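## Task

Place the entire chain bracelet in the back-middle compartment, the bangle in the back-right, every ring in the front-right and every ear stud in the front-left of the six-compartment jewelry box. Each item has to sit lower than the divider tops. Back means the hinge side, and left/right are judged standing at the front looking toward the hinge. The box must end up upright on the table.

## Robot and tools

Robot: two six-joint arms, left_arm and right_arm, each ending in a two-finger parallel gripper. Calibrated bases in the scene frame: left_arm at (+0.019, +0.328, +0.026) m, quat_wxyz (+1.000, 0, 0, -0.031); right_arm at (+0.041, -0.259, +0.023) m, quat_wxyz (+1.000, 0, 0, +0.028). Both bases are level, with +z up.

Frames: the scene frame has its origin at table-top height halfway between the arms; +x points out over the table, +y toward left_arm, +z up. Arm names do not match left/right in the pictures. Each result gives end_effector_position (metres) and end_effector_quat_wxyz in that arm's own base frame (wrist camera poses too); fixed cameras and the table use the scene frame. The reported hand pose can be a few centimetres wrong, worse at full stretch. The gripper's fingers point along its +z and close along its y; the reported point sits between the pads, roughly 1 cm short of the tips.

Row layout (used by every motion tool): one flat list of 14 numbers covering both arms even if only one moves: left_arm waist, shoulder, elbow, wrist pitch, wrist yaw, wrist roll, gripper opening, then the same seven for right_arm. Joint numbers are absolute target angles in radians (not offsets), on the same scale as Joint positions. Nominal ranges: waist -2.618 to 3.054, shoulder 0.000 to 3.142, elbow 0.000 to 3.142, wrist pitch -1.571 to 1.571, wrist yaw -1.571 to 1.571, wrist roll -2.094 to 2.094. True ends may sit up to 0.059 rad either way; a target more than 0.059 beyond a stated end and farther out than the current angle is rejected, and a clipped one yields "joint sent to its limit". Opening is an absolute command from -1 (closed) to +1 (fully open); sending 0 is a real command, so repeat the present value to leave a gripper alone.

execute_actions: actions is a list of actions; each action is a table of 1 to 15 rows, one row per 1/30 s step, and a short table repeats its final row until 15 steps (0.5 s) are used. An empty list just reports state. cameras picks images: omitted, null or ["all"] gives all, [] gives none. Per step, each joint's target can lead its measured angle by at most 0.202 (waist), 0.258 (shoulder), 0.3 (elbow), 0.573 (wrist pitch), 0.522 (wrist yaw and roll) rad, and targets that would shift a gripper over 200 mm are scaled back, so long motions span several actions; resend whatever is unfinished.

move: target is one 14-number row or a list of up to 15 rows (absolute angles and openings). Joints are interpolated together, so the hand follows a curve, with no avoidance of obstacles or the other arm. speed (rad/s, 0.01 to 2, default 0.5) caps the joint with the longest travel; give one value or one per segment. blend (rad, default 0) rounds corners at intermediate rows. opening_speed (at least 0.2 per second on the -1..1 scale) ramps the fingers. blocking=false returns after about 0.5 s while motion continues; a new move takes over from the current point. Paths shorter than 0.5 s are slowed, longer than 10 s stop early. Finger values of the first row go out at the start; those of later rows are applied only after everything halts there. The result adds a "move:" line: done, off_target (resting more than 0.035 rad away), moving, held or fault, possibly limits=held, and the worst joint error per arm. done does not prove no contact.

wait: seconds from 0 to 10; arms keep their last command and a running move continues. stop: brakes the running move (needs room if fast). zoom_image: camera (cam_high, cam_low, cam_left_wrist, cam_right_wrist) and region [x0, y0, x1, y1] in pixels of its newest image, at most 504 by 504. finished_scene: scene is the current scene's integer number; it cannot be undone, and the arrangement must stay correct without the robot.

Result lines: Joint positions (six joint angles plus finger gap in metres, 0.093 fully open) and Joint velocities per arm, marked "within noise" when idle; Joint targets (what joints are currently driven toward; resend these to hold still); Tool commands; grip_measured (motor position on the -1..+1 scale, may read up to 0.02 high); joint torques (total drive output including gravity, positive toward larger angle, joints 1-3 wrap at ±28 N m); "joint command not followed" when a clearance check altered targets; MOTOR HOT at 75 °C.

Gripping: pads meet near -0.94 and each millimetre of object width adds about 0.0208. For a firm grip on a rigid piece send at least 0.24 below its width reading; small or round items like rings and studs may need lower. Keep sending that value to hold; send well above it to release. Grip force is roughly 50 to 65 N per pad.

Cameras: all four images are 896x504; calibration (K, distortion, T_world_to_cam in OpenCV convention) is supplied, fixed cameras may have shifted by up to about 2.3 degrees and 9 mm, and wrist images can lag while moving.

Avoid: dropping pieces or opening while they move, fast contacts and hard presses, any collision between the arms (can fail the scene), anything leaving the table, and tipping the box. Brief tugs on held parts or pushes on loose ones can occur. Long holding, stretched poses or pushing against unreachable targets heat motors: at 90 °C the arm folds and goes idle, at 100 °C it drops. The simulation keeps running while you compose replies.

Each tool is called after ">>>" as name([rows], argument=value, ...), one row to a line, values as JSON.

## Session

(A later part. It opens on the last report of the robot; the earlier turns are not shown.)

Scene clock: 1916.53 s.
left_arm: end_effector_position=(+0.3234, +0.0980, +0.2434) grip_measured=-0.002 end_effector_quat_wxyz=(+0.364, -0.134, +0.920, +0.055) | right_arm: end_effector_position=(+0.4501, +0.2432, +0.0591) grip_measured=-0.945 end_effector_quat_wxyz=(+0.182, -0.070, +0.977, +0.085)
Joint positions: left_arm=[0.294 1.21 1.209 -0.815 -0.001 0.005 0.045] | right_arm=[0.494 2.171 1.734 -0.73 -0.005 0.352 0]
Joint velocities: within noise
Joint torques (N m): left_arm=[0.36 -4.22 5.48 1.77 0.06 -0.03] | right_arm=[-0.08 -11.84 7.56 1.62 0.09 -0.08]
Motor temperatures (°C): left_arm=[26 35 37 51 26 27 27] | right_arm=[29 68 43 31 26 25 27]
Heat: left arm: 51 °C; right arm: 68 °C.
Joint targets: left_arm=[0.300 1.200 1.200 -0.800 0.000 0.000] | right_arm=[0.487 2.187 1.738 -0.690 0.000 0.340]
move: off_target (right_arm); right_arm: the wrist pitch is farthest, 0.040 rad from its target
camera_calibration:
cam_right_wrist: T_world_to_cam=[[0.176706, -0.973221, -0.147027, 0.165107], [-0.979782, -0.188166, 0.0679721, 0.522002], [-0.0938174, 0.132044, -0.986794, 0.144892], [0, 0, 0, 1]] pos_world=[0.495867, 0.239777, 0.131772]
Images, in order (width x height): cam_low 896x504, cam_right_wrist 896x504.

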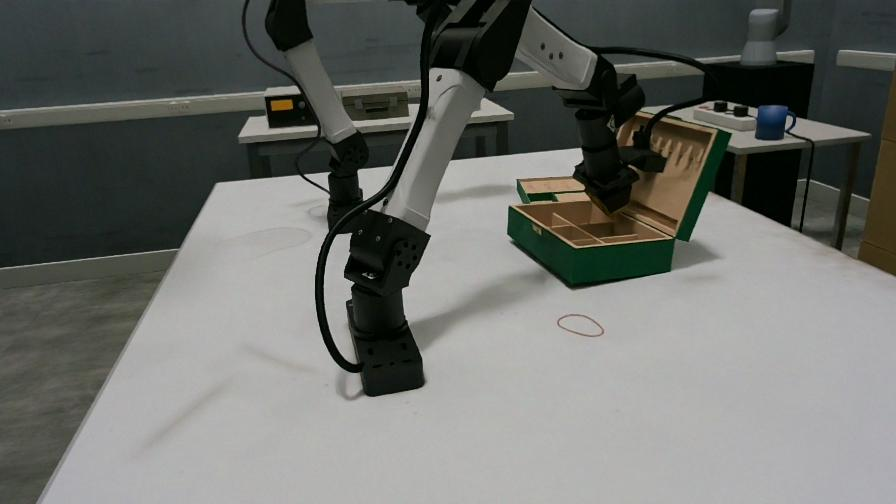

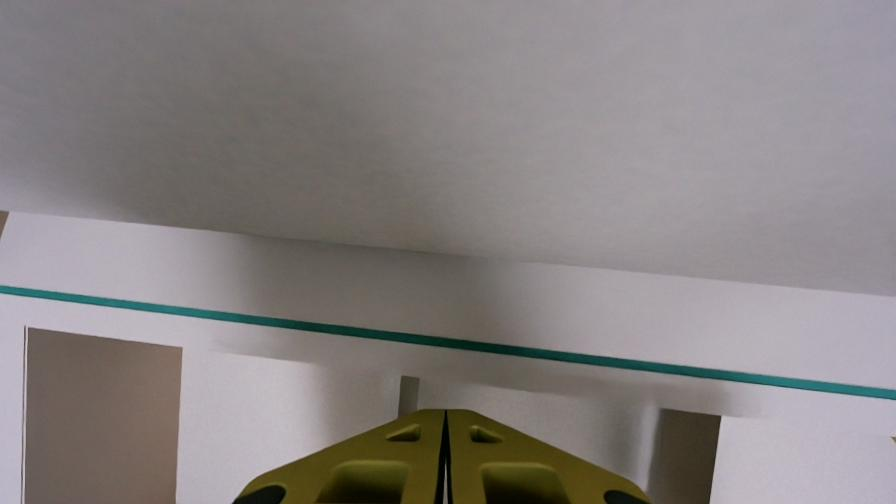

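>>> move([
  [0.3,1.2,1.2,-0.8,0,0,0,0.494,2.0,1.68,-0.8,0,0.7,-0.95],
  [0.3,1.2,1.2,-0.8,0,0,0,0.494,2.06,1.68,-0.7,0,1.916,-0.95],
  [0.3,1.2,1.2,-0.8,0,0,0,0.494,2.128,1.627,-0.59,0,1.916,-0.95],
  [0.3,1.2,1.2,-0.8,0,0,0,0.494,2.182,1.542,-0.45,0,1.916,-0.95],
], speed=[0.4,0.7,0.5,0.2], cameras=["cam_low","cam_right_wrist"])

Scene clock: 1947.60 s.
left_arm: end_effector_position=(+0.3234, +0.0980, +0.2434) grip_measured=-0.002 end_effector_quat_wxyz=(+0.364, -0.134, +0.920, +0.055) | right_arm: end_effector_position=(+0.4546, +0.2474, +0.0427) grip_measured=-0.945 end_effector_quat_wxyz=(+0.089, +0.626, +0.738, +0.236)
Joint positions: left_arm=[0.294 1.21 1.209 -0.815 -0.001 0.005 0.045] | right_arm=[0.497 2.134 1.561 -0.489 -0.005 1.905 0]
Joint velocities: within noise
Joint torques (N m): left_arm=[0.35 -4.22 5.48 1.76 0.06 -0.03] | right_arm=[0.27 -8.32 5.23 1.7 0.12 0.15]
Motor temperatures (°C): left_arm=[26 35 37 51 26 27 27] | right_arm=[29 71 42 33 26 25 27]
Heat: left arm: 51 °C; right arm: 71 °C.
Joint targets: left_arm=[0.300 1.200 1.200 -0.800 0.000 0.000] | right_arm=[0.494 2.182 1.542 -0.450 0.000 1.916]
move: off_target (right_arm); right_arm: the shoulder is farthest, 0.048 rad from its target
camera_calibration:
cam_right_wrist: T_world_to_cam=[[-0.876415, -0.109221, -0.469007, 0.444707], [-0.375054, 0.765698, 0.522534, -0.00193333], [0.302045, 0.633859, -0.712033, -0.187271], [0, 0, 0, 1]] pos_world=[0.445587, 0.168756, 0.0762372]
Images, in order (width x height): cam_low 896x504, cam_right_wrist 896x504.

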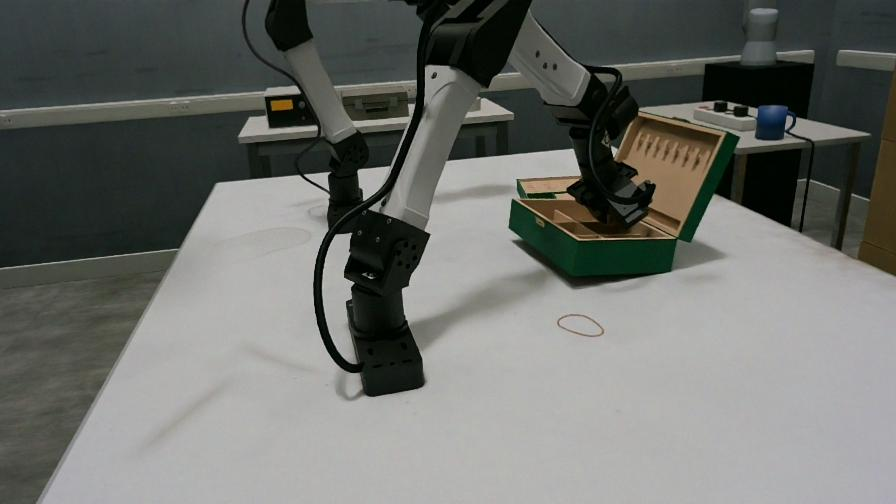

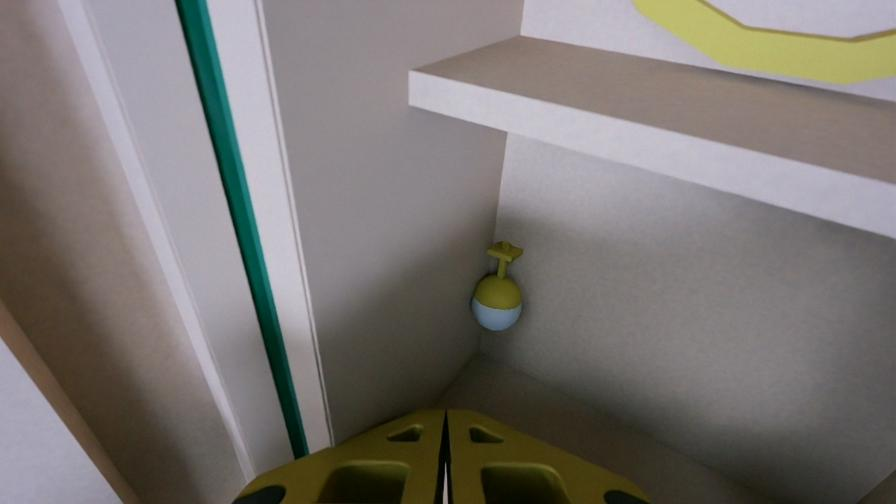

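>>> move([
  [0.3,1.2,1.2,-0.8,0,0,0,0.494,2.06,1.68,-0.7,0,1.916,-0.95],
  [0.3,1.2,1.2,-0.8,0,0,0,0.556,1.85,1.62,-1.2,0,0.4,-0.95],
  [0.3,1.2,1.2,-0.8,0,0,0,0.556,1.4,1.5,-1.2,0,0.4,-0.95],
], speed=[0.15,0.7,0.7], cameras=["cam_low"])

>>> wait(seconds=10, cameras=[])

>>> move([
  [0.3,1.2,1.2,-0.8,0,0,0,0.556,1.96,1.65,-1.25,0,0.4,-0.95],
  [0.3,1.2,1.2,-0.8,0,0,0,0.556,2.075,1.50,-1.0,0,0.4,-0.95],
], speed=[0.7,0.3], cameras=["cam_low","cam_right_wrist"])

Scene clock: 1985.90 s.
left_arm: end_effector_position=(+0.3234, +0.0980, +0.2434) grip_measured=-0.002 end_effector_quat_wxyz=(+0.364, -0.134, +0.920, +0.055) | right_arm: end_effector_position=(+0.2794, +0.1728, +0.2463) grip_measured=-0.945 end_effector_quat_wxyz=(+0.215, -0.068, +0.967, +0.117)
Joint positions: left_arm=[0.294 1.21 1.209 -0.815 -0.001 0.005 0.045] | right_arm=[0.55 1.404 1.511 -1.183 -0.008 0.412 0]
Joint velocities: within noise
Joint torques (N m): left_arm=[0.35 -4.22 5.48 1.76 0.06 -0.03] | right_arm=[0.98 -6.15 6.09 1.2 0.12 -0.08]
Motor temperatures (°C): left_arm=[26 35 37 51 26 27 27] | right_arm=[29 66 41 34 26 25 27]
Heat: left arm: 51 °C; right arm: 66 °C.
Joint targets: left_arm=[0.300 1.200 1.200 -0.800 0.000 0.000] | right_arm=[0.556 1.400 1.500 -1.200 0.000 0.400]
move: done
Images, in order (width x height): cam_low 896x504.

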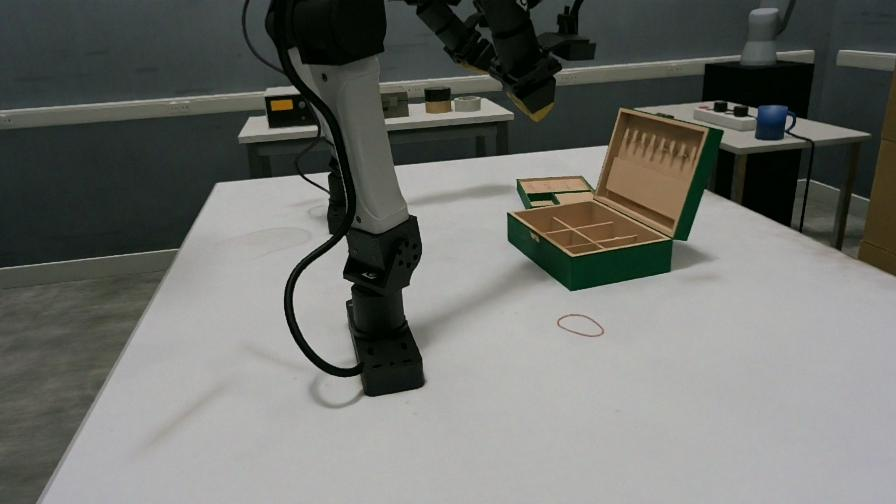

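Scene clock: 1995.90 s.
left_arm: end_effector_position=(+0.3234, +0.0980, +0.2434) grip_measured=-0.002 end_effector_quat_wxyz=(+0.364, -0.134, +0.920, +0.055) | right_arm: end_effector_position=(+0.2793, +0.1728, +0.2462) grip_measured=-0.945 end_effector_quat_wxyz=(+0.215, -0.068, +0.967, +0.116)
Joint positions: left_arm=[0.294 1.21 1.209 -0.815 -0.001 0.005 0.045] | right_arm=[0.55 1.404 1.51 -1.183 -0.008 0.412 0]
Joint velocities: within noise
Joint torques (N m): left_arm=[0.36 -4.22 5.46 1.77 0.06 -0.03] | right_arm=[0.99 -6.16 6.09 1.2 0.12 -0.08]
Motor temperatures (°C): left_arm=[26 35 37 51 26 27 27] | right_arm=[29 64 41 33 26 25 27]
Heat: left arm: 51 °C; right arm: 64 °C.
Joint targets: left_arm=[0.300 1.200 1.200 -0.800 0.000 0.000] | right_arm=[0.556 1.400 1.500 -1.200 0.000 0.400]
Tool commands: left_gripper/opening=+0.0 right_gripper/opening=-0.95
wait: 10.00 s; at rest by 0.17 s
No camera images: "cameras" was empty.

Scene clock: 1998.30 s.
left_arm: end_effector_position=(+0.3234, +0.0980, +0.2434) grip_measured=-0.002 end_effector_quat_wxyz=(+0.364, -0.134, +0.920, +0.055) | right_arm: end_effector_position=(+0.3275, +0.2021, +0.0277) grip_measured=-0.945 end_effector_quat_wxyz=(+0.000, -0.069, +0.998, +0.004)
Joint positions: left_arm=[0.294 1.21 1.209 -0.815 -0.001 0.005 0.045] | right_arm=[0.55 2.058 1.509 -1.018 -0.007 0.412 0]
Joint velocities: within noise
Joint torques (N m): left_arm=[0.35 -4.22 5.48 1.77 0.06 -0.03] | right_arm=[0.98 -9.8 5.35 0.54 0.11 -0.07]
Motor temperatures (°C): left_arm=[26 35 37 51 26 27 27] | right_arm=[29 64 41 33 26 25 27]
Heat: left arm: 51 °C; right arm: 64 °C.
Joint targets: left_arm=[0.300 1.200 1.200 -0.800 0.000 0.000] | right_arm=[0.556 2.075 1.500 -1.000 0.000 0.400]
move: done
camera_calibration:
cam_right_wrist: T_world_to_cam=[[0.144493, -0.989342, -0.0180131, 0.152464], [-0.890288, -0.137929, 0.434009, 0.346666], [-0.431868, -0.0466746, -0.900728, 0.252274], [0, 0, 0, 1]] pos_world=[0.395551, 0.210429, 0.079521]
Images, in order (width x height): cam_low 896x504, cam_right_wrist 896x504.

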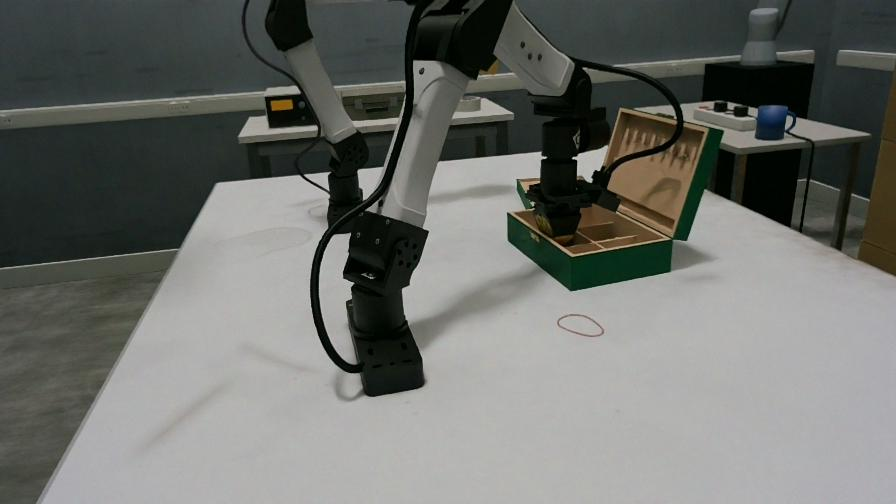

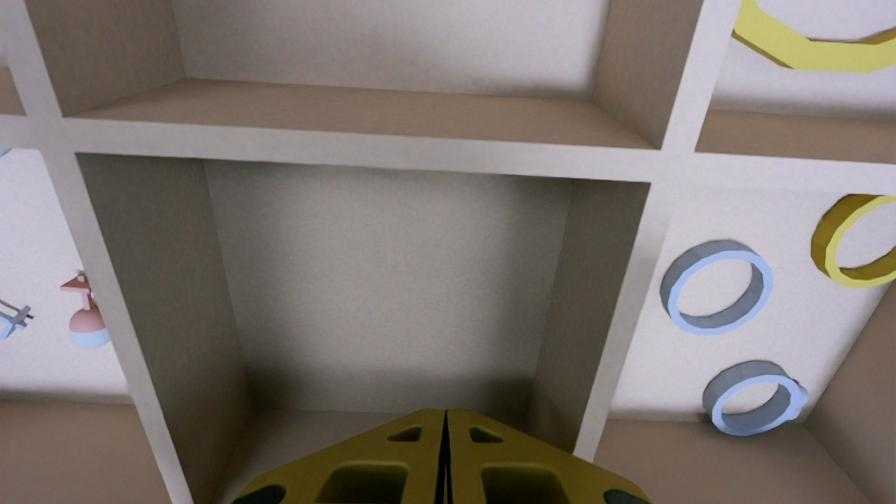

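>>> move([
  [0.3,1.2,1.2,-0.8,0,0,0,0.570,2.037,1.443,-0.98,0,0.4,-0.95],
  [0.3,1.2,1.2,-0.8,0,0,0,0.625,1.888,1.222,-0.91,0,0.4,-0.95],
], speed=[0.2,0.9], cameras=["cam_low","cam_right_wrist","cam_high"])

>>> zoom_image(camera="cam_high", region=[380, 160, 580, 310])

Scene clock: 2010.37 s.
left_arm: end_effector_position=(+0.3234, +0.0980, +0.2434) grip_measured=-0.002 end_effector_quat_wxyz=(+0.364, -0.134, +0.920, +0.055) | right_arm: end_effector_position=(+0.2868, +0.1979, +0.0194) grip_measured=-0.945 end_effector_quat_wxyz=(+0.026, -0.101, +0.995, +0.003)
Joint positions: left_arm=[0.294 1.21 1.209 -0.815 -0.001 0.005 0.045] | right_arm=[0.614 1.902 1.247 -0.867 0.021 0.412 0]
Joint velocities: within noise
Joint torques (N m): left_arm=[0.36 -4.23 5.49 1.77 0.07 -0.03] | right_arm=[1.43 -11.08 3.74 0.01 -0.14 -0.06]
Motor temperatures (°C): left_arm=[26 35 37 51 26 27 27] | right_arm=[29 65 40 32 26 25 27]
Heat: left arm: 51 °C; right arm: 65 °C.
Joint targets: left_arm=[0.300 1.200 1.200 -0.800 0.000 0.000] | right_arm=[0.625 1.888 1.222 -0.910 0.000 0.400]
move: off_target (right_arm); right_arm: the wrist pitch is farthest, 0.043 rad from its target
camera_calibration:
cam_right_wrist: T_world_to_cam=[[0.207606, -0.978156, -0.010511, 0.133583], [-0.901354, -0.195458, 0.386467, 0.32893], [-0.38008, -0.0707588, -0.922243, 0.217377], [0, 0, 0, 1]] pos_world=[0.35137, 0.210339, 0.0747581]
Images, in order (width x height): cam_high 896x504, cam_low 896x504, cam_right_wrist 896x504.

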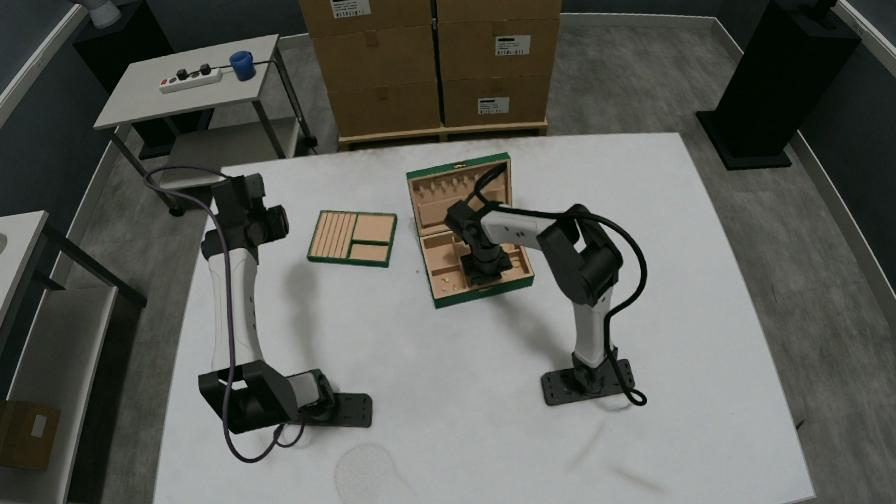

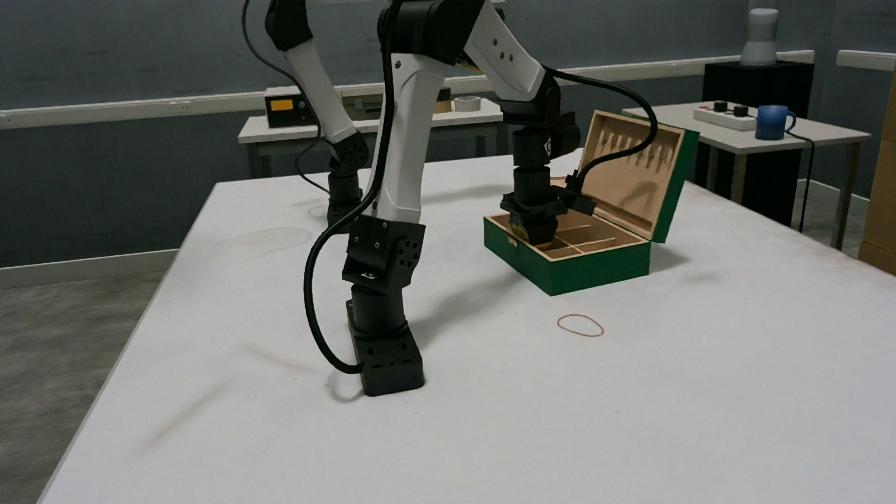

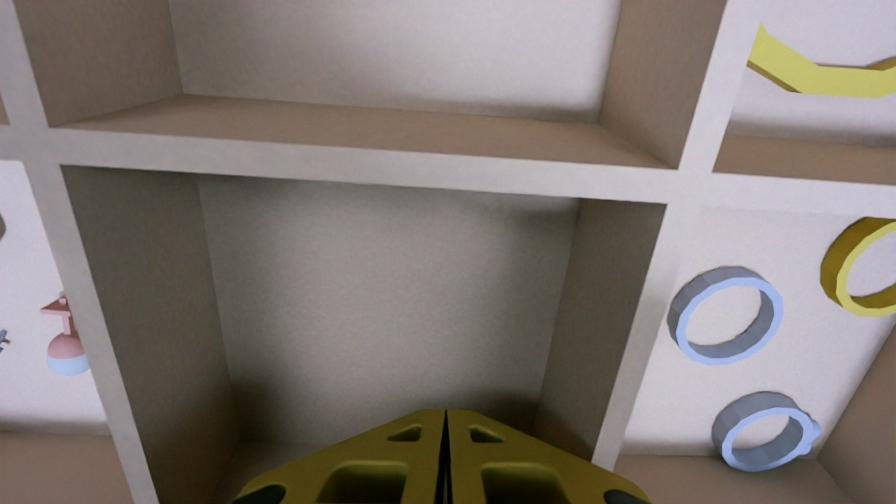

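Scaled by 2.520 from the camera's 896x504 image, which has a finer 1280x720 frame.

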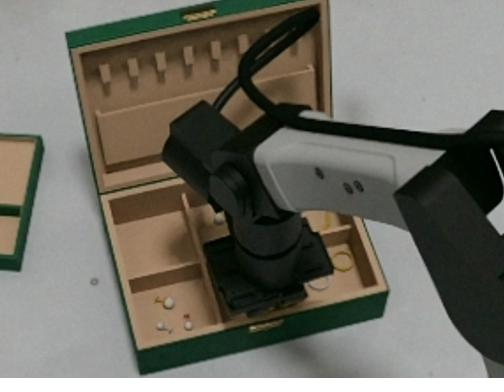

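>>> move([
  [0.3,1.2,1.2,-0.8,0,0,0,0.60,1.86,1.5,-1.2,0,0.4,-0.95],
  [0.3,1.2,1.2,-0.8,0,0,0,0.5,1.7,1.6,-1.4,0,1.93,-0.3],
], speed=[0.3,0.8], cameras=["cam_right_wrist"])

Scene clock: 2024.77 s.
left_arm: end_effector_position=(+0.3234, +0.0980, +0.2434) grip_measured=-0.002 end_effector_quat_wxyz=(+0.364, -0.134, +0.920, +0.055) | right_arm: end_effector_position=(+0.2828, +0.1550, +0.1566) grip_measured=-0.302 end_effector_quat_wxyz=(+0.012, +0.649, +0.761, +0.020)
Joint positions: left_arm=[0.294 1.21 1.209 -0.815 -0.001 0.005 0.045] | right_arm=[0.506 1.724 1.581 -1.381 0.008 1.918 0.031]
Joint velocities: within noise
Joint torques (N m): left_arm=[0.36 -4.23 5.48 1.77 0.06 -0.03] | right_arm=[-0.03 -10.73 8.34 0.16 0 0.18]
Motor temperatures (°C): left_arm=[26 35 37 51 26 27 27] | right_arm=[29 67 40 32 26 25 27]
Heat: left arm: 51 °C; right arm: 67 °C.
Joint targets: left_arm=[0.300 1.200 1.200 -0.800 0.000 0.000] | right_arm=[0.500 1.700 1.600 -1.400 0.000 1.930]
move: done
camera_calibration:
cam_right_wrist: T_world_to_cam=[[-0.984901, -0.163655, -0.0564509, 0.31202], [-0.171665, 0.881118, 0.440638, -0.117766], [-0.0223726, 0.443676, -0.895908, 0.154341], [0, 0, 0, 1]] pos_world=[0.290546, 0.0863523, 0.207781]
Images, in order (width x height): cam_right_wrist 896x504.

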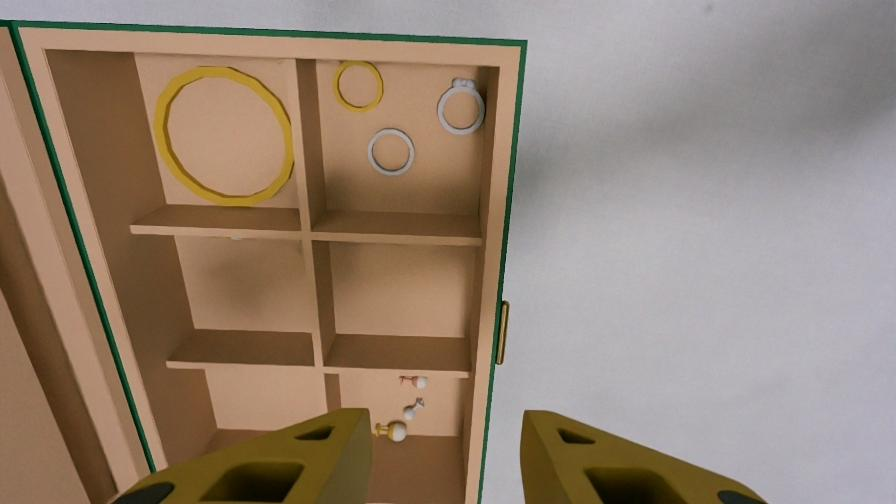

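>>> move(target=[0.3,1.2,1.2,-0.8,0,0,0,0.68,1.8,1.75,-1.5,0,0.5,-0.3], speed=0.8, cameras=["cam_right_wrist"])

Scene clock: 2033.20 s.
left_arm: end_effector_position=(+0.3234, +0.0980, +0.2434) grip_measured=-0.002 end_effector_quat_wxyz=(+0.364, -0.134, +0.920, +0.055) | right_arm: end_effector_position=(+0.2604, +0.2066, +0.1763) grip_measured=-0.302 end_effector_quat_wxyz=(+0.018, -0.081, +0.997, +0.007)
Joint positions: left_arm=[0.294 1.21 1.209 -0.815 -0.001 0.005 0.045] | right_arm=[0.675 1.783 1.73 -1.481 0.008 0.513 0.031]
Joint velocities: within noise
Joint torques (N m): left_arm=[0.36 -4.22 5.48 1.77 0.06 -0.03] | right_arm=[0.94 -7.42 8.39 0.21 -0.02 -0.08]
Motor temperatures (°C): left_arm=[26 35 37 51 26 27 27] | right_arm=[29 67 40 31 26 25 27]
Heat: left arm: 51 °C; right arm: 67 °C.
Joint targets: left_arm=[0.300 1.200 1.200 -0.800 0.000 0.000] | right_arm=[0.680 1.800 1.750 -1.500 0.000 0.500]
move: done
camera_calibration:
cam_right_wrist: T_world_to_cam=[[0.168238, -0.985516, -0.021297, 0.162841], [-0.901335, -0.162543, 0.401466, 0.236772], [-0.399113, -0.0483461, -0.915626, 0.351785], [0, 0, 0, 1]] pos_world=[0.326417, 0.215976, 0.230516]
Images, in order (width x height): cam_right_wrist 896x504.

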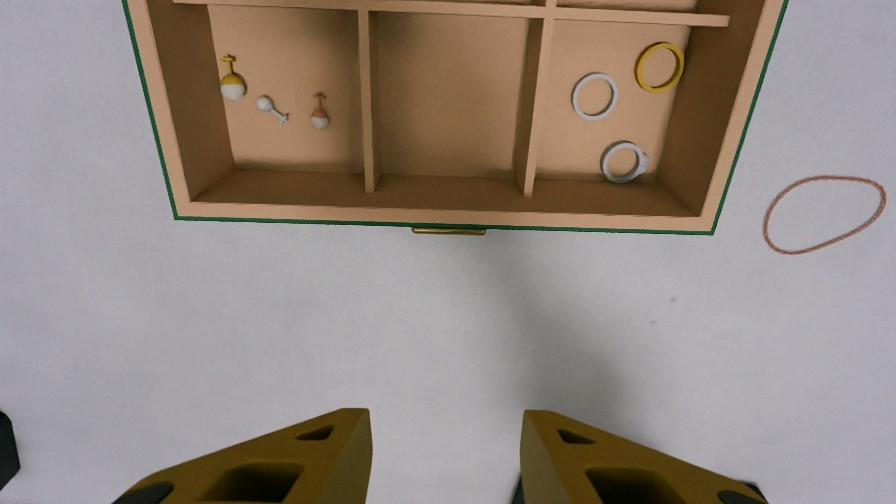

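>>> move(target=[0.3,1.2,1.2,-0.8,0,0,0,0.6,2.05,2.05,-1.55,0,0.45,-0.3], speed=0.8, cameras=["cam_right_wrist"])

>>> zoom_image(camera="cam_right_wrist", region=[330, 40, 580, 200])

Scene clock: 2042.30 s.
left_arm: end_effector_position=(+0.3234, +0.0980, +0.2434) grip_measured=-0.002 end_effector_quat_wxyz=(+0.364, -0.134, +0.920, +0.055) | right_arm: end_effector_position=(+0.3241, +0.2210, +0.1657) grip_measured=-0.302 end_effector_quat_wxyz=(+0.017, -0.069, +0.997, +0.006)
Joint positions: left_arm=[0.294 1.21 1.209 -0.815 -0.001 0.005 0.045] | right_arm=[0.601 2.036 2.03 -1.53 0.007 0.462 0.031]
Joint velocities: within noise
Joint torques (N m): left_arm=[0.36 -4.22 5.48 1.77 0.06 -0.03] | right_arm=[0.38 -10.09 8.32 0.23 -0.01 -0.11]
Motor temperatures (°C): left_arm=[26 35 37 51 26 27 27] | right_arm=[29 65 41 31 26 25 27]
Heat: left arm: 51 °C; right arm: 65 °C.
Joint targets: left_arm=[0.300 1.200 1.200 -0.800 0.000 0.000] | right_arm=[0.600 2.050 2.050 -1.550 0.000 0.450]
move: done
camera_calibration:
cam_right_wrist: T_world_to_cam=[[0.145242, -0.989198, -0.0198116, 0.174074], [-0.904073, -0.140825, 0.403511, 0.296549], [-0.401942, -0.0406955, -0.91476, 0.367291], [0, 0, 0, 1]] pos_world=[0.390449, 0.228902, 0.219771]
Images, in order (width x height): cam_right_wrist 896x504.

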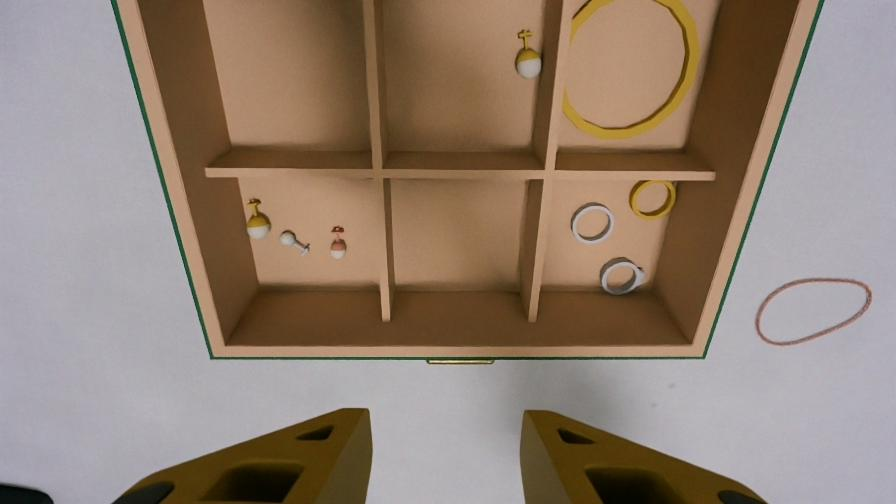

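Scaled by 2.016 from the camera's 896x504 image, which has a finer 1280x720 frame.

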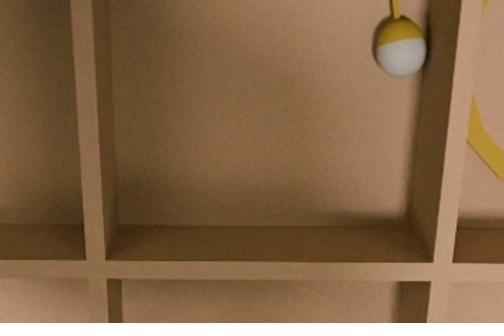

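>>> move([
  [0.3,1.2,1.2,-0.8,0,0,0,0.407,2.08,2.0,-1.48,0,0.255,0.05],
  [0.3,1.2,1.2,-0.8,0,0,0,0.407,2.2,1.817,-1.18,0,0.255,0.05],
], speed=[0.8,0.5], cameras=["cam_right_wrist","cam_low"])

Scene clock: 2060.80 s.
left_arm: end_effector_position=(+0.3234, +0.0980, +0.2434) grip_measured=-0.002 end_effector_quat_wxyz=(+0.364, -0.134, +0.920, +0.055) | right_arm: end_effector_position=(+0.4001, +0.1691, +0.0689) grip_measured=+0.048 end_effector_quat_wxyz=(+0.032, -0.067, +0.997, +0.007)
Joint positions: left_arm=[0.294 1.21 1.209 -0.815 -0.001 0.005 0.045] | right_arm=[0.403 2.163 1.837 -1.18 0.008 0.267 0.047]
Joint velocities: within noise
Joint torques (N m): left_arm=[0.36 -4.22 5.48 1.77 0.06 -0.03] | right_arm=[0.84 -9.21 4.75 0.49 -0.03 -0.08]
Motor temperatures (°C): left_arm=[26 35 37 51 26 27 27] | right_arm=[29 66 41 31 26 25 27]
Heat: left arm: 51 °C; right arm: 66 °C.
Joint targets: left_arm=[0.300 1.200 1.200 -0.800 0.000 0.000] | right_arm=[0.407 2.200 1.817 -1.180 0.000 0.255]
move: off_target (right_arm); right_arm: the shoulder is farthest, 0.037 rad from its target
camera_calibration:
cam_right_wrist: T_world_to_cam=[[0.142155, -0.989651, -0.0195573, 0.111092], [-0.916264, -0.139038, 0.375671, 0.403491], [-0.374503, -0.0354841, -0.926547, 0.296117], [0, 0, 0, 1]] pos_world=[0.464808, 0.17655, 0.124959]
Images, in order (width x height): cam_low 896x504, cam_right_wrist 896x504.

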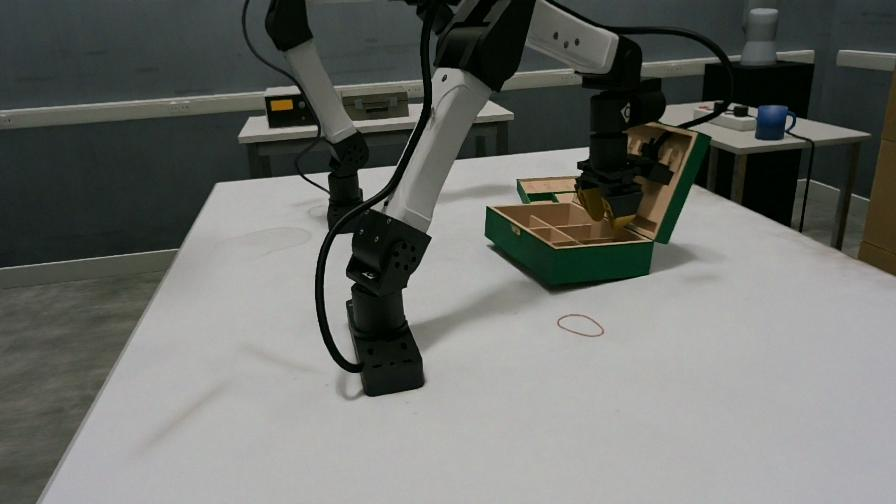

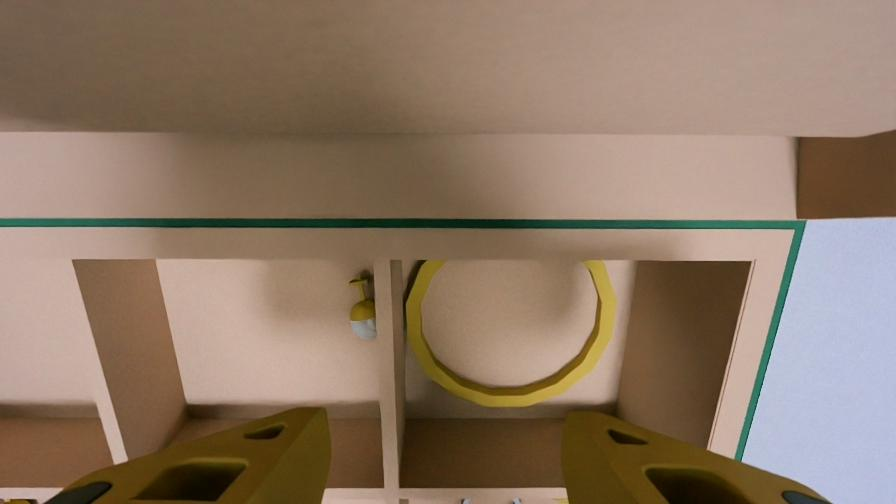

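>>> move([
  [0.3,1.2,1.2,-0.8,0,0,0,0.407,2.08,2.0,-1.48,0,0.255,0.05],
  [0.3,1.2,1.2,-0.8,0,0,0,0.625,1.9,1.75,-1.4,0,0.47,-0.95],
  [0.3,1.2,1.2,-0.8,0,0,0,0.637,2.046,1.45,-0.96,0,0.49,-0.95],
], speed=[0.15,0.7,0.5], cameras=["cam_right_wrist","cam_low"])

Scene clock: 2081.83 s.
left_arm: end_effector_position=(+0.3234, +0.0980, +0.2434) grip_measured=-0.002 end_effector_quat_wxyz=(+0.364, -0.134, +0.920, +0.055) | right_arm: end_effector_position=(+0.3066, +0.2240, +0.0241) grip_measured=-0.945 end_effector_quat_wxyz=(+0.006, -0.076, +0.997, +0.005)
Joint positions: left_arm=[0.294 1.21 1.209 -0.815 -0.001 0.005 0.045] | right_arm=[0.63 2.033 1.457 -0.978 -0.001 0.478 0]
Joint velocities: within noise
Joint torques (N m): left_arm=[0.36 -4.22 5.48 1.76 0.06 -0.03] | right_arm=[1.06 -9.91 5.56 0.53 0.07 0.16]
Motor temperatures (°C): left_arm=[26 35 37 51 26 27 27] | right_arm=[29 65 41 31 26 25 27]
Heat: left arm: 51 °C; right arm: 65 °C.
Joint targets: left_arm=[0.300 1.200 1.200 -0.800 0.000 0.000] | right_arm=[0.637 2.046 1.450 -0.960 0.000 0.490]
move: done
camera_calibration:
cam_right_wrist: T_world_to_cam=[[0.158624, -0.98716, -0.0188195, 0.172201], [-0.893614, -0.151646, 0.422443, 0.337104], [-0.419872, -0.0501922, -0.906194, 0.238267], [0, 0, 0, 1]] pos_world=[0.373967, 0.233069, 0.0767495]
Images, in order (width x height): cam_low 896x504, cam_right_wrist 896x504.

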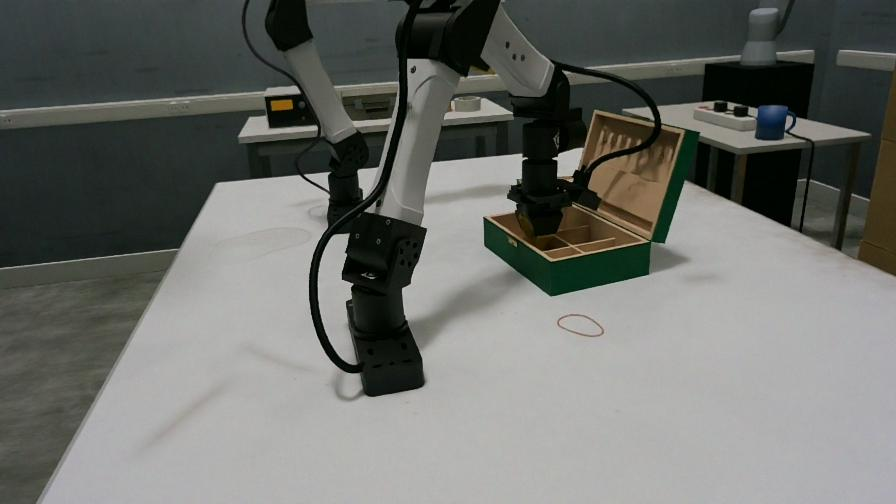

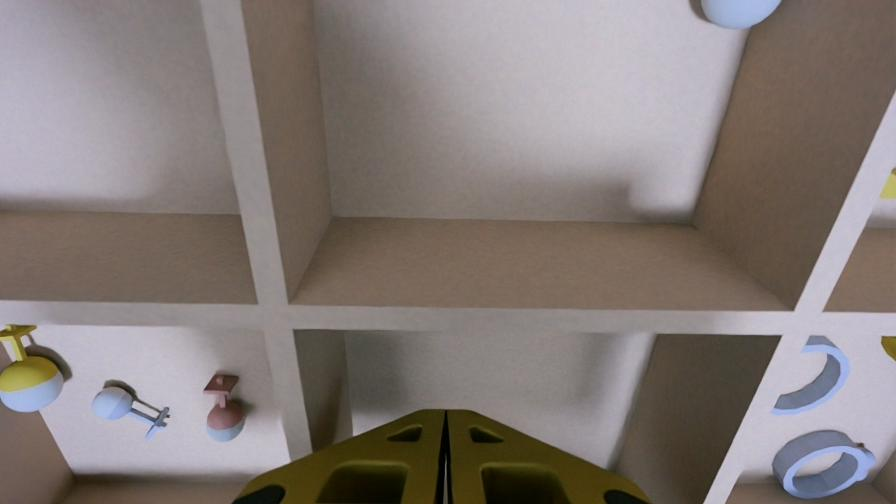

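>>> move(target=[0.3,1.2,1.2,-0.8,0,0,0,0.725,2.095,1.53,-0.99,0,0.57,-0.95], speed=1.0, cameras=["cam_right_wrist","cam_low"])

>>> move([
  [0.3,1.2,1.2,-0.8,0,0,0,0.66,1.95,1.75,-1.3,0,0.5,-0.95],
  [0.3,1.2,1.2,-0.8,0,0,0,0.6,2.05,2.05,-1.55,0,0.45,-0.3],
], speed=[0.3,0.8], cameras=["cam_right_wrist"])

Scene clock: 2093.47 s.
left_arm: end_effector_position=(+0.3234, +0.0980, +0.2434) grip_measured=-0.002 end_effector_quat_wxyz=(+0.364, -0.134, +0.920, +0.055) | right_arm: end_effector_position=(+0.2999, +0.2490, +0.0250) grip_measured=-0.945 end_effector_quat_wxyz=(+0.017, -0.074, +0.997, -0.009)
Joint positions: left_arm=[0.294 1.21 1.209 -0.815 -0.001 0.005 0.045] | right_arm=[0.708 2.068 1.512 -0.998 0.036 0.559 0]
Joint velocities: within noise
Joint torques (N m): left_arm=[0.34 -4.23 5.48 1.76 0.06 -0.03] | right_arm=[1.94 -8.88 7.95 0.47 -0.27 0.12]
Motor temperatures (°C): left_arm=[26 35 37 51 26 27 27] | right_arm=[29 64 40 31 26 25 27]
Heat: left arm: 51 °C; right arm: 64 °C.
Joint targets: left_arm=[0.300 1.200 1.200 -0.800 0.000 0.000] | right_arm=[0.725 2.095 1.530 -0.990 0.000 0.570]
move: off_target (right_arm); right_arm: the wrist yaw is farthest, 0.036 rad from its target
camera_calibration:
cam_right_wrist: T_world_to_cam=[[0.155114, -0.987835, 0.0110119, 0.1985], [-0.904104, -0.137456, 0.404601, 0.334507], [-0.398165, -0.0727152, -0.914427, 0.236836], [0, 0, 0, 1]] pos_world=[0.365939, 0.259287, 0.079042]
Images, in order (width x height): cam_low 896x504, cam_right_wrist 896x504.

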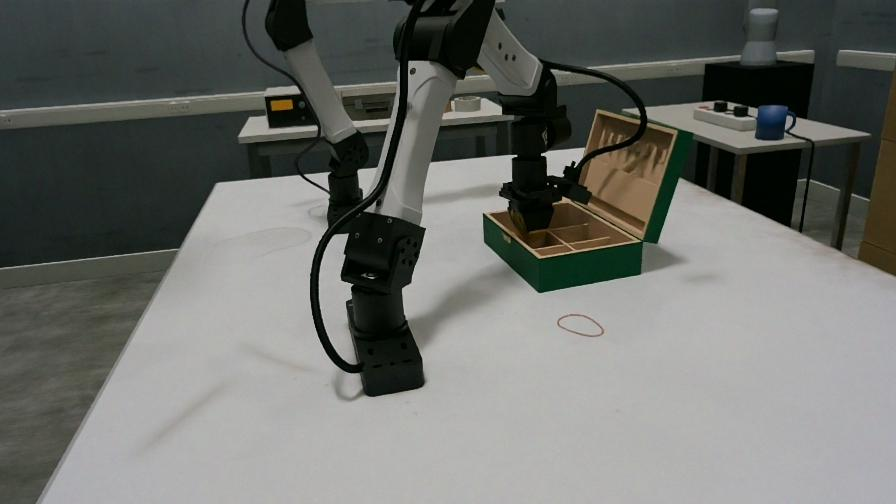

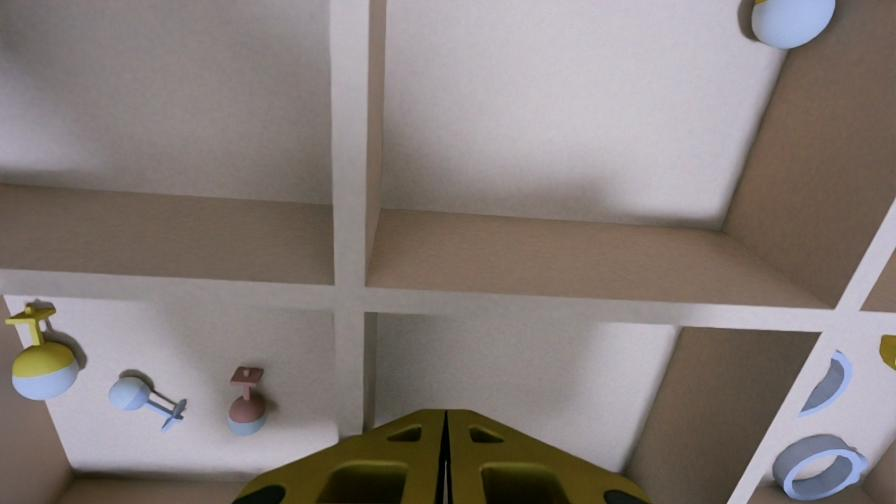

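Scene clock: 2096.27 s.
left_arm: end_effector_position=(+0.3234, +0.0980, +0.2434) grip_measured=-0.002 end_effector_quat_wxyz=(+0.364, -0.134, +0.920, +0.055) | right_arm: end_effector_position=(+0.3236, +0.2208, +0.1676) grip_measured=-0.302 end_effector_quat_wxyz=(+0.019, -0.070, +0.997, +0.007)
Joint positions: left_arm=[0.294 1.21 1.209 -0.815 -0.001 0.005 0.045] | right_arm=[0.602 2.031 2.03 -1.531 0.007 0.462 0.031]
Joint velocities: within noise
Joint torques (N m): left_arm=[0.36 -4.22 5.48 1.76 0.06 -0.03] | right_arm=[0.32 -9.59 8.28 0.23 -0.02 -0.07]
Motor temperatures (°C): left_arm=[26 35 37 51 26 27 27] | right_arm=[29 65 41 30 26 25 27]
Heat: left arm: 51 °C; right arm: 65 °C.
Joint targets: left_arm=[0.300 1.200 1.200 -0.800 0.000 0.000] | right_arm=[0.600 2.050 2.050 -1.550 0.000 0.450]
move: done
camera_calibration:
cam_right_wrist: T_world_to_cam=[[0.146425, -0.989, -0.0209575, 0.173824], [-0.90548, -0.14253, 0.39974, 0.296778], [-0.398329, -0.0395553, -0.916389, 0.367711], [0, 0, 0, 1]] pos_world=[0.389745, 0.228757, 0.221975]
Images, in order (width x height): cam_right_wrist 896x504.

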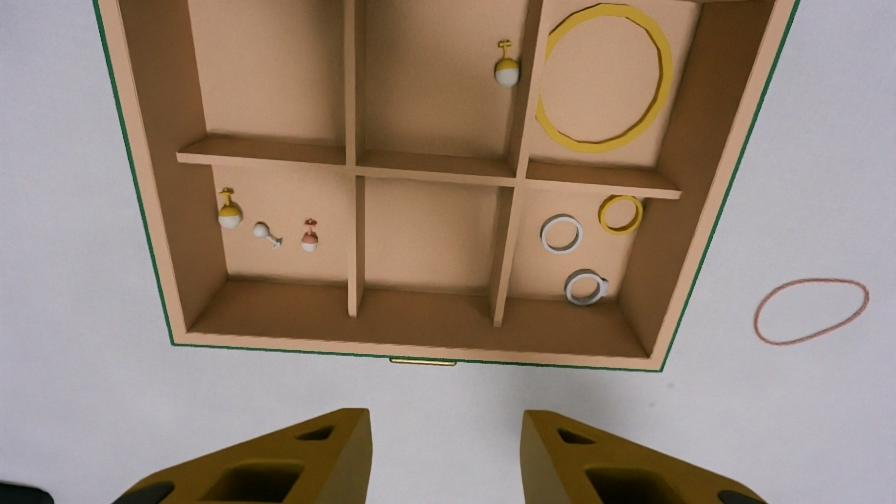

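>>> move([
  [0.1,1.3,1.5,-1.0,0,0.5,-0.95,-0.3,1.3,1.5,-1.2,0,0.4,-0.3],
  [-0.548,1.9,1.8,-0.9,0.4,1.02,-0.95,-0.3,1.2,1.5,-1.2,0,0.4,-0.3],
  [-0.548,2.217,1.71,-0.58,0.4,1.02,-0.95,-0.3,1.2,1.5,-1.2,0,0.4,-0.3],
], speed=[0.9,0.7,0.5], cameras=["cam_left_wrist","cam_low","cam_high"])

Scene clock: 2137.67 s.
left_arm: end_effector_position=(+0.4140, -0.3306, +0.0506) grip_measured=-0.946 end_effector_quat_wxyz=(+0.262, +0.705, +0.646, -0.130) | right_arm: end_effector_position=(+0.2788, -0.0852, +0.2977) grip_measured=-0.302 end_effector_quat_wxyz=(+0.321, +0.328, +0.888, +0.018)
Joint positions: left_arm=[-0.554 2.221 1.711 -0.596 0.385 1.012 0] | right_arm=[-0.296 1.212 1.51 -1.214 0.002 0.412 0.031]
Joint velocities: within noise
Joint torques (N m): left_arm=[0.29 -11.33 5.83 1.27 0.49 0.11] | right_arm=[0.12 -4.72 5.93 1.8 0.03 -0.08]
Motor temperatures (°C): left_arm=[26 35 37 51 26 27 27] | right_arm=[29 66 42 30 26 25 27]
Heat: left arm: 51 °C; right arm: 66 °C.
Joint targets: left_arm=[-0.548 2.217 1.710 -0.580 0.400 1.020] | right_arm=[-0.300 1.200 1.500 -1.200 0.000 0.400]
move: done
camera_calibration:
cam_left_wrist: T_world_to_cam=[[-0.980527, 0.0169095, -0.195653, 0.42142], [0.0496353, 0.985278, -0.163597, 0.355465], [0.190006, -0.170123, -0.966931, -0.00523094], [0, 0, 0, 1]] pos_world=[0.396564, -0.358248, 0.135547]
Images, in order (width x height): cam_high 896x504, cam_low 896x504, cam_left_wrist 896x504.

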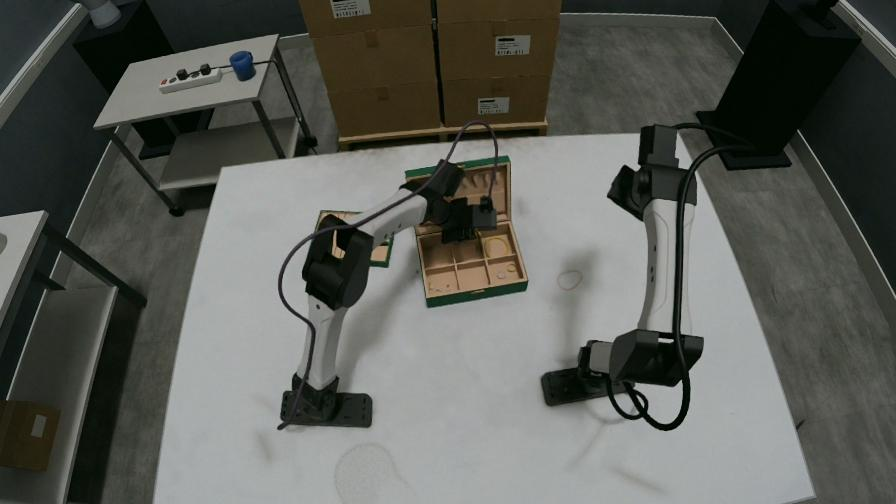

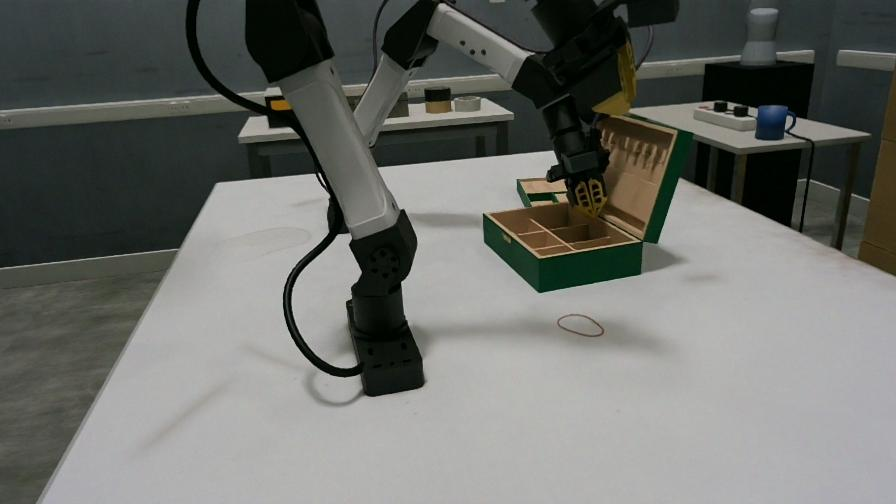

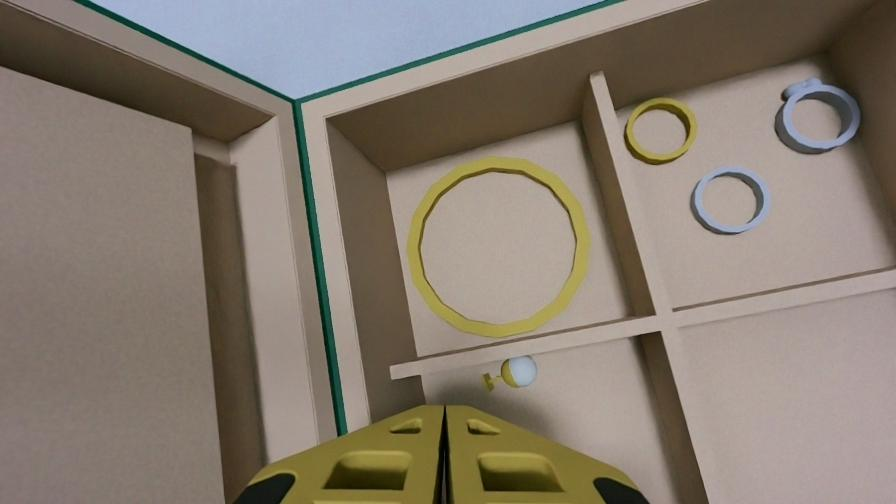

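>>> move([
  [-0.566,2.19,1.683,-0.58,0.4,1.0,-0.95,-0.3,1.2,1.5,-1.2,0,0.4,-0.3],
  [-0.566,2.247,1.603,-0.4425,0.4,1.0,-0.95,-0.3,1.2,1.5,-1.2,0,0.4,-0.3],
], speed=[0.3,0.2], cameras=["cam_left_wrist","cam_low"])

Scene clock: 2158.70 s.
left_arm: end_effector_position=(+0.4105, -0.3312, +0.0206) grip_measured=-0.946 end_effector_quat_wxyz=(+0.270, +0.705, +0.643, -0.129) | right_arm: end_effector_position=(+0.2790, -0.0853, +0.2979) grip_measured=-0.302 end_effector_quat_wxyz=(+0.322, +0.328, +0.888, +0.018)
Joint positions: left_arm=[-0.559 2.24 1.61 -0.459 0.385 1.008 0] | right_arm=[-0.296 1.212 1.51 -1.212 0.002 0.412 0.031]
Joint velocities: within noise
Joint torques (N m): left_arm=[-0.79 -10.29 5.16 1.32 0.48 -0.08] | right_arm=[0.12 -4.72 5.93 1.79 0.03 -0.08]
Motor temperatures (°C): left_arm=[26 38 37 48 26 27 27] | right_arm=[29 61 42 32 26 25 27]
Heat: left arm: 48 °C; right arm: 61 °C.
Joint targets: left_arm=[-0.566 2.247 1.603 -0.443 0.400 1.000] | right_arm=[-0.300 1.200 1.500 -1.200 0.000 0.400]
move: done
camera_calibration:
cam_left_wrist: T_world_to_cam=[[-0.978027, 0.0160379, -0.207861, 0.411083], [0.0528016, 0.983584, -0.172552, 0.34971], [0.201681, -0.179736, -0.962819, -0.041692], [0, 0, 0, 1]] pos_world=[0.391993, -0.358056, 0.105649]
Images, in order (width x height): cam_low 896x504, cam_left_wrist 896x504.

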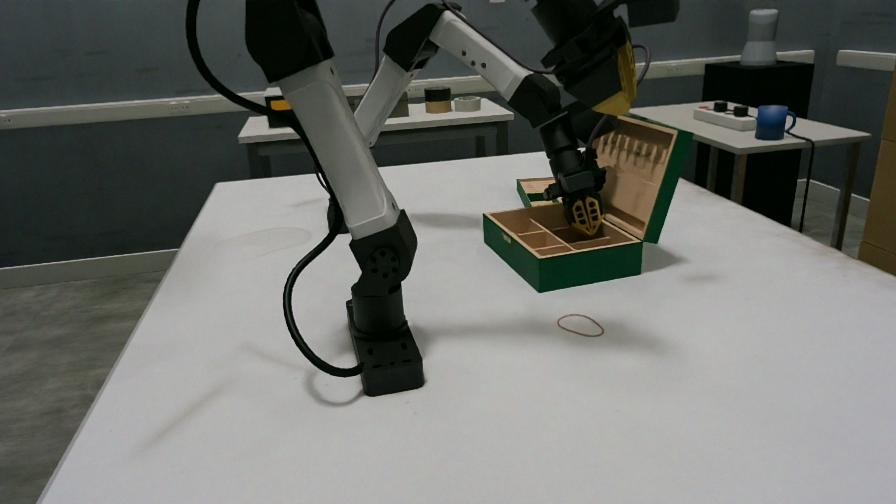

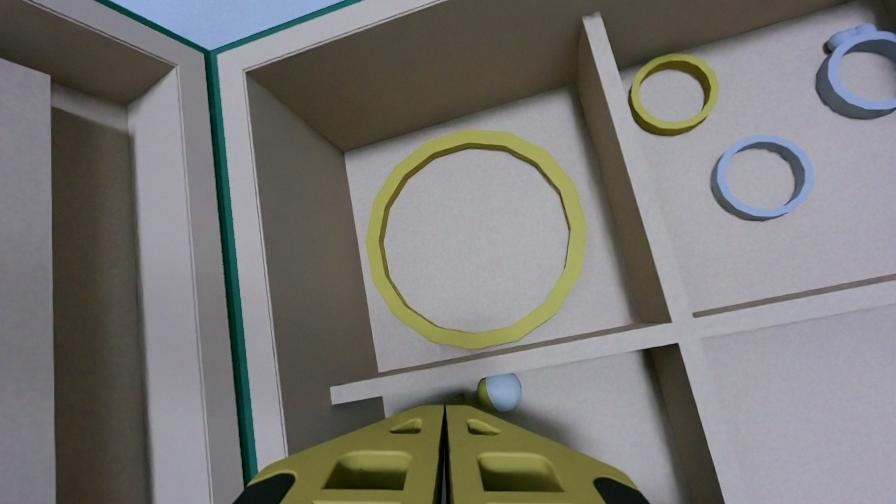

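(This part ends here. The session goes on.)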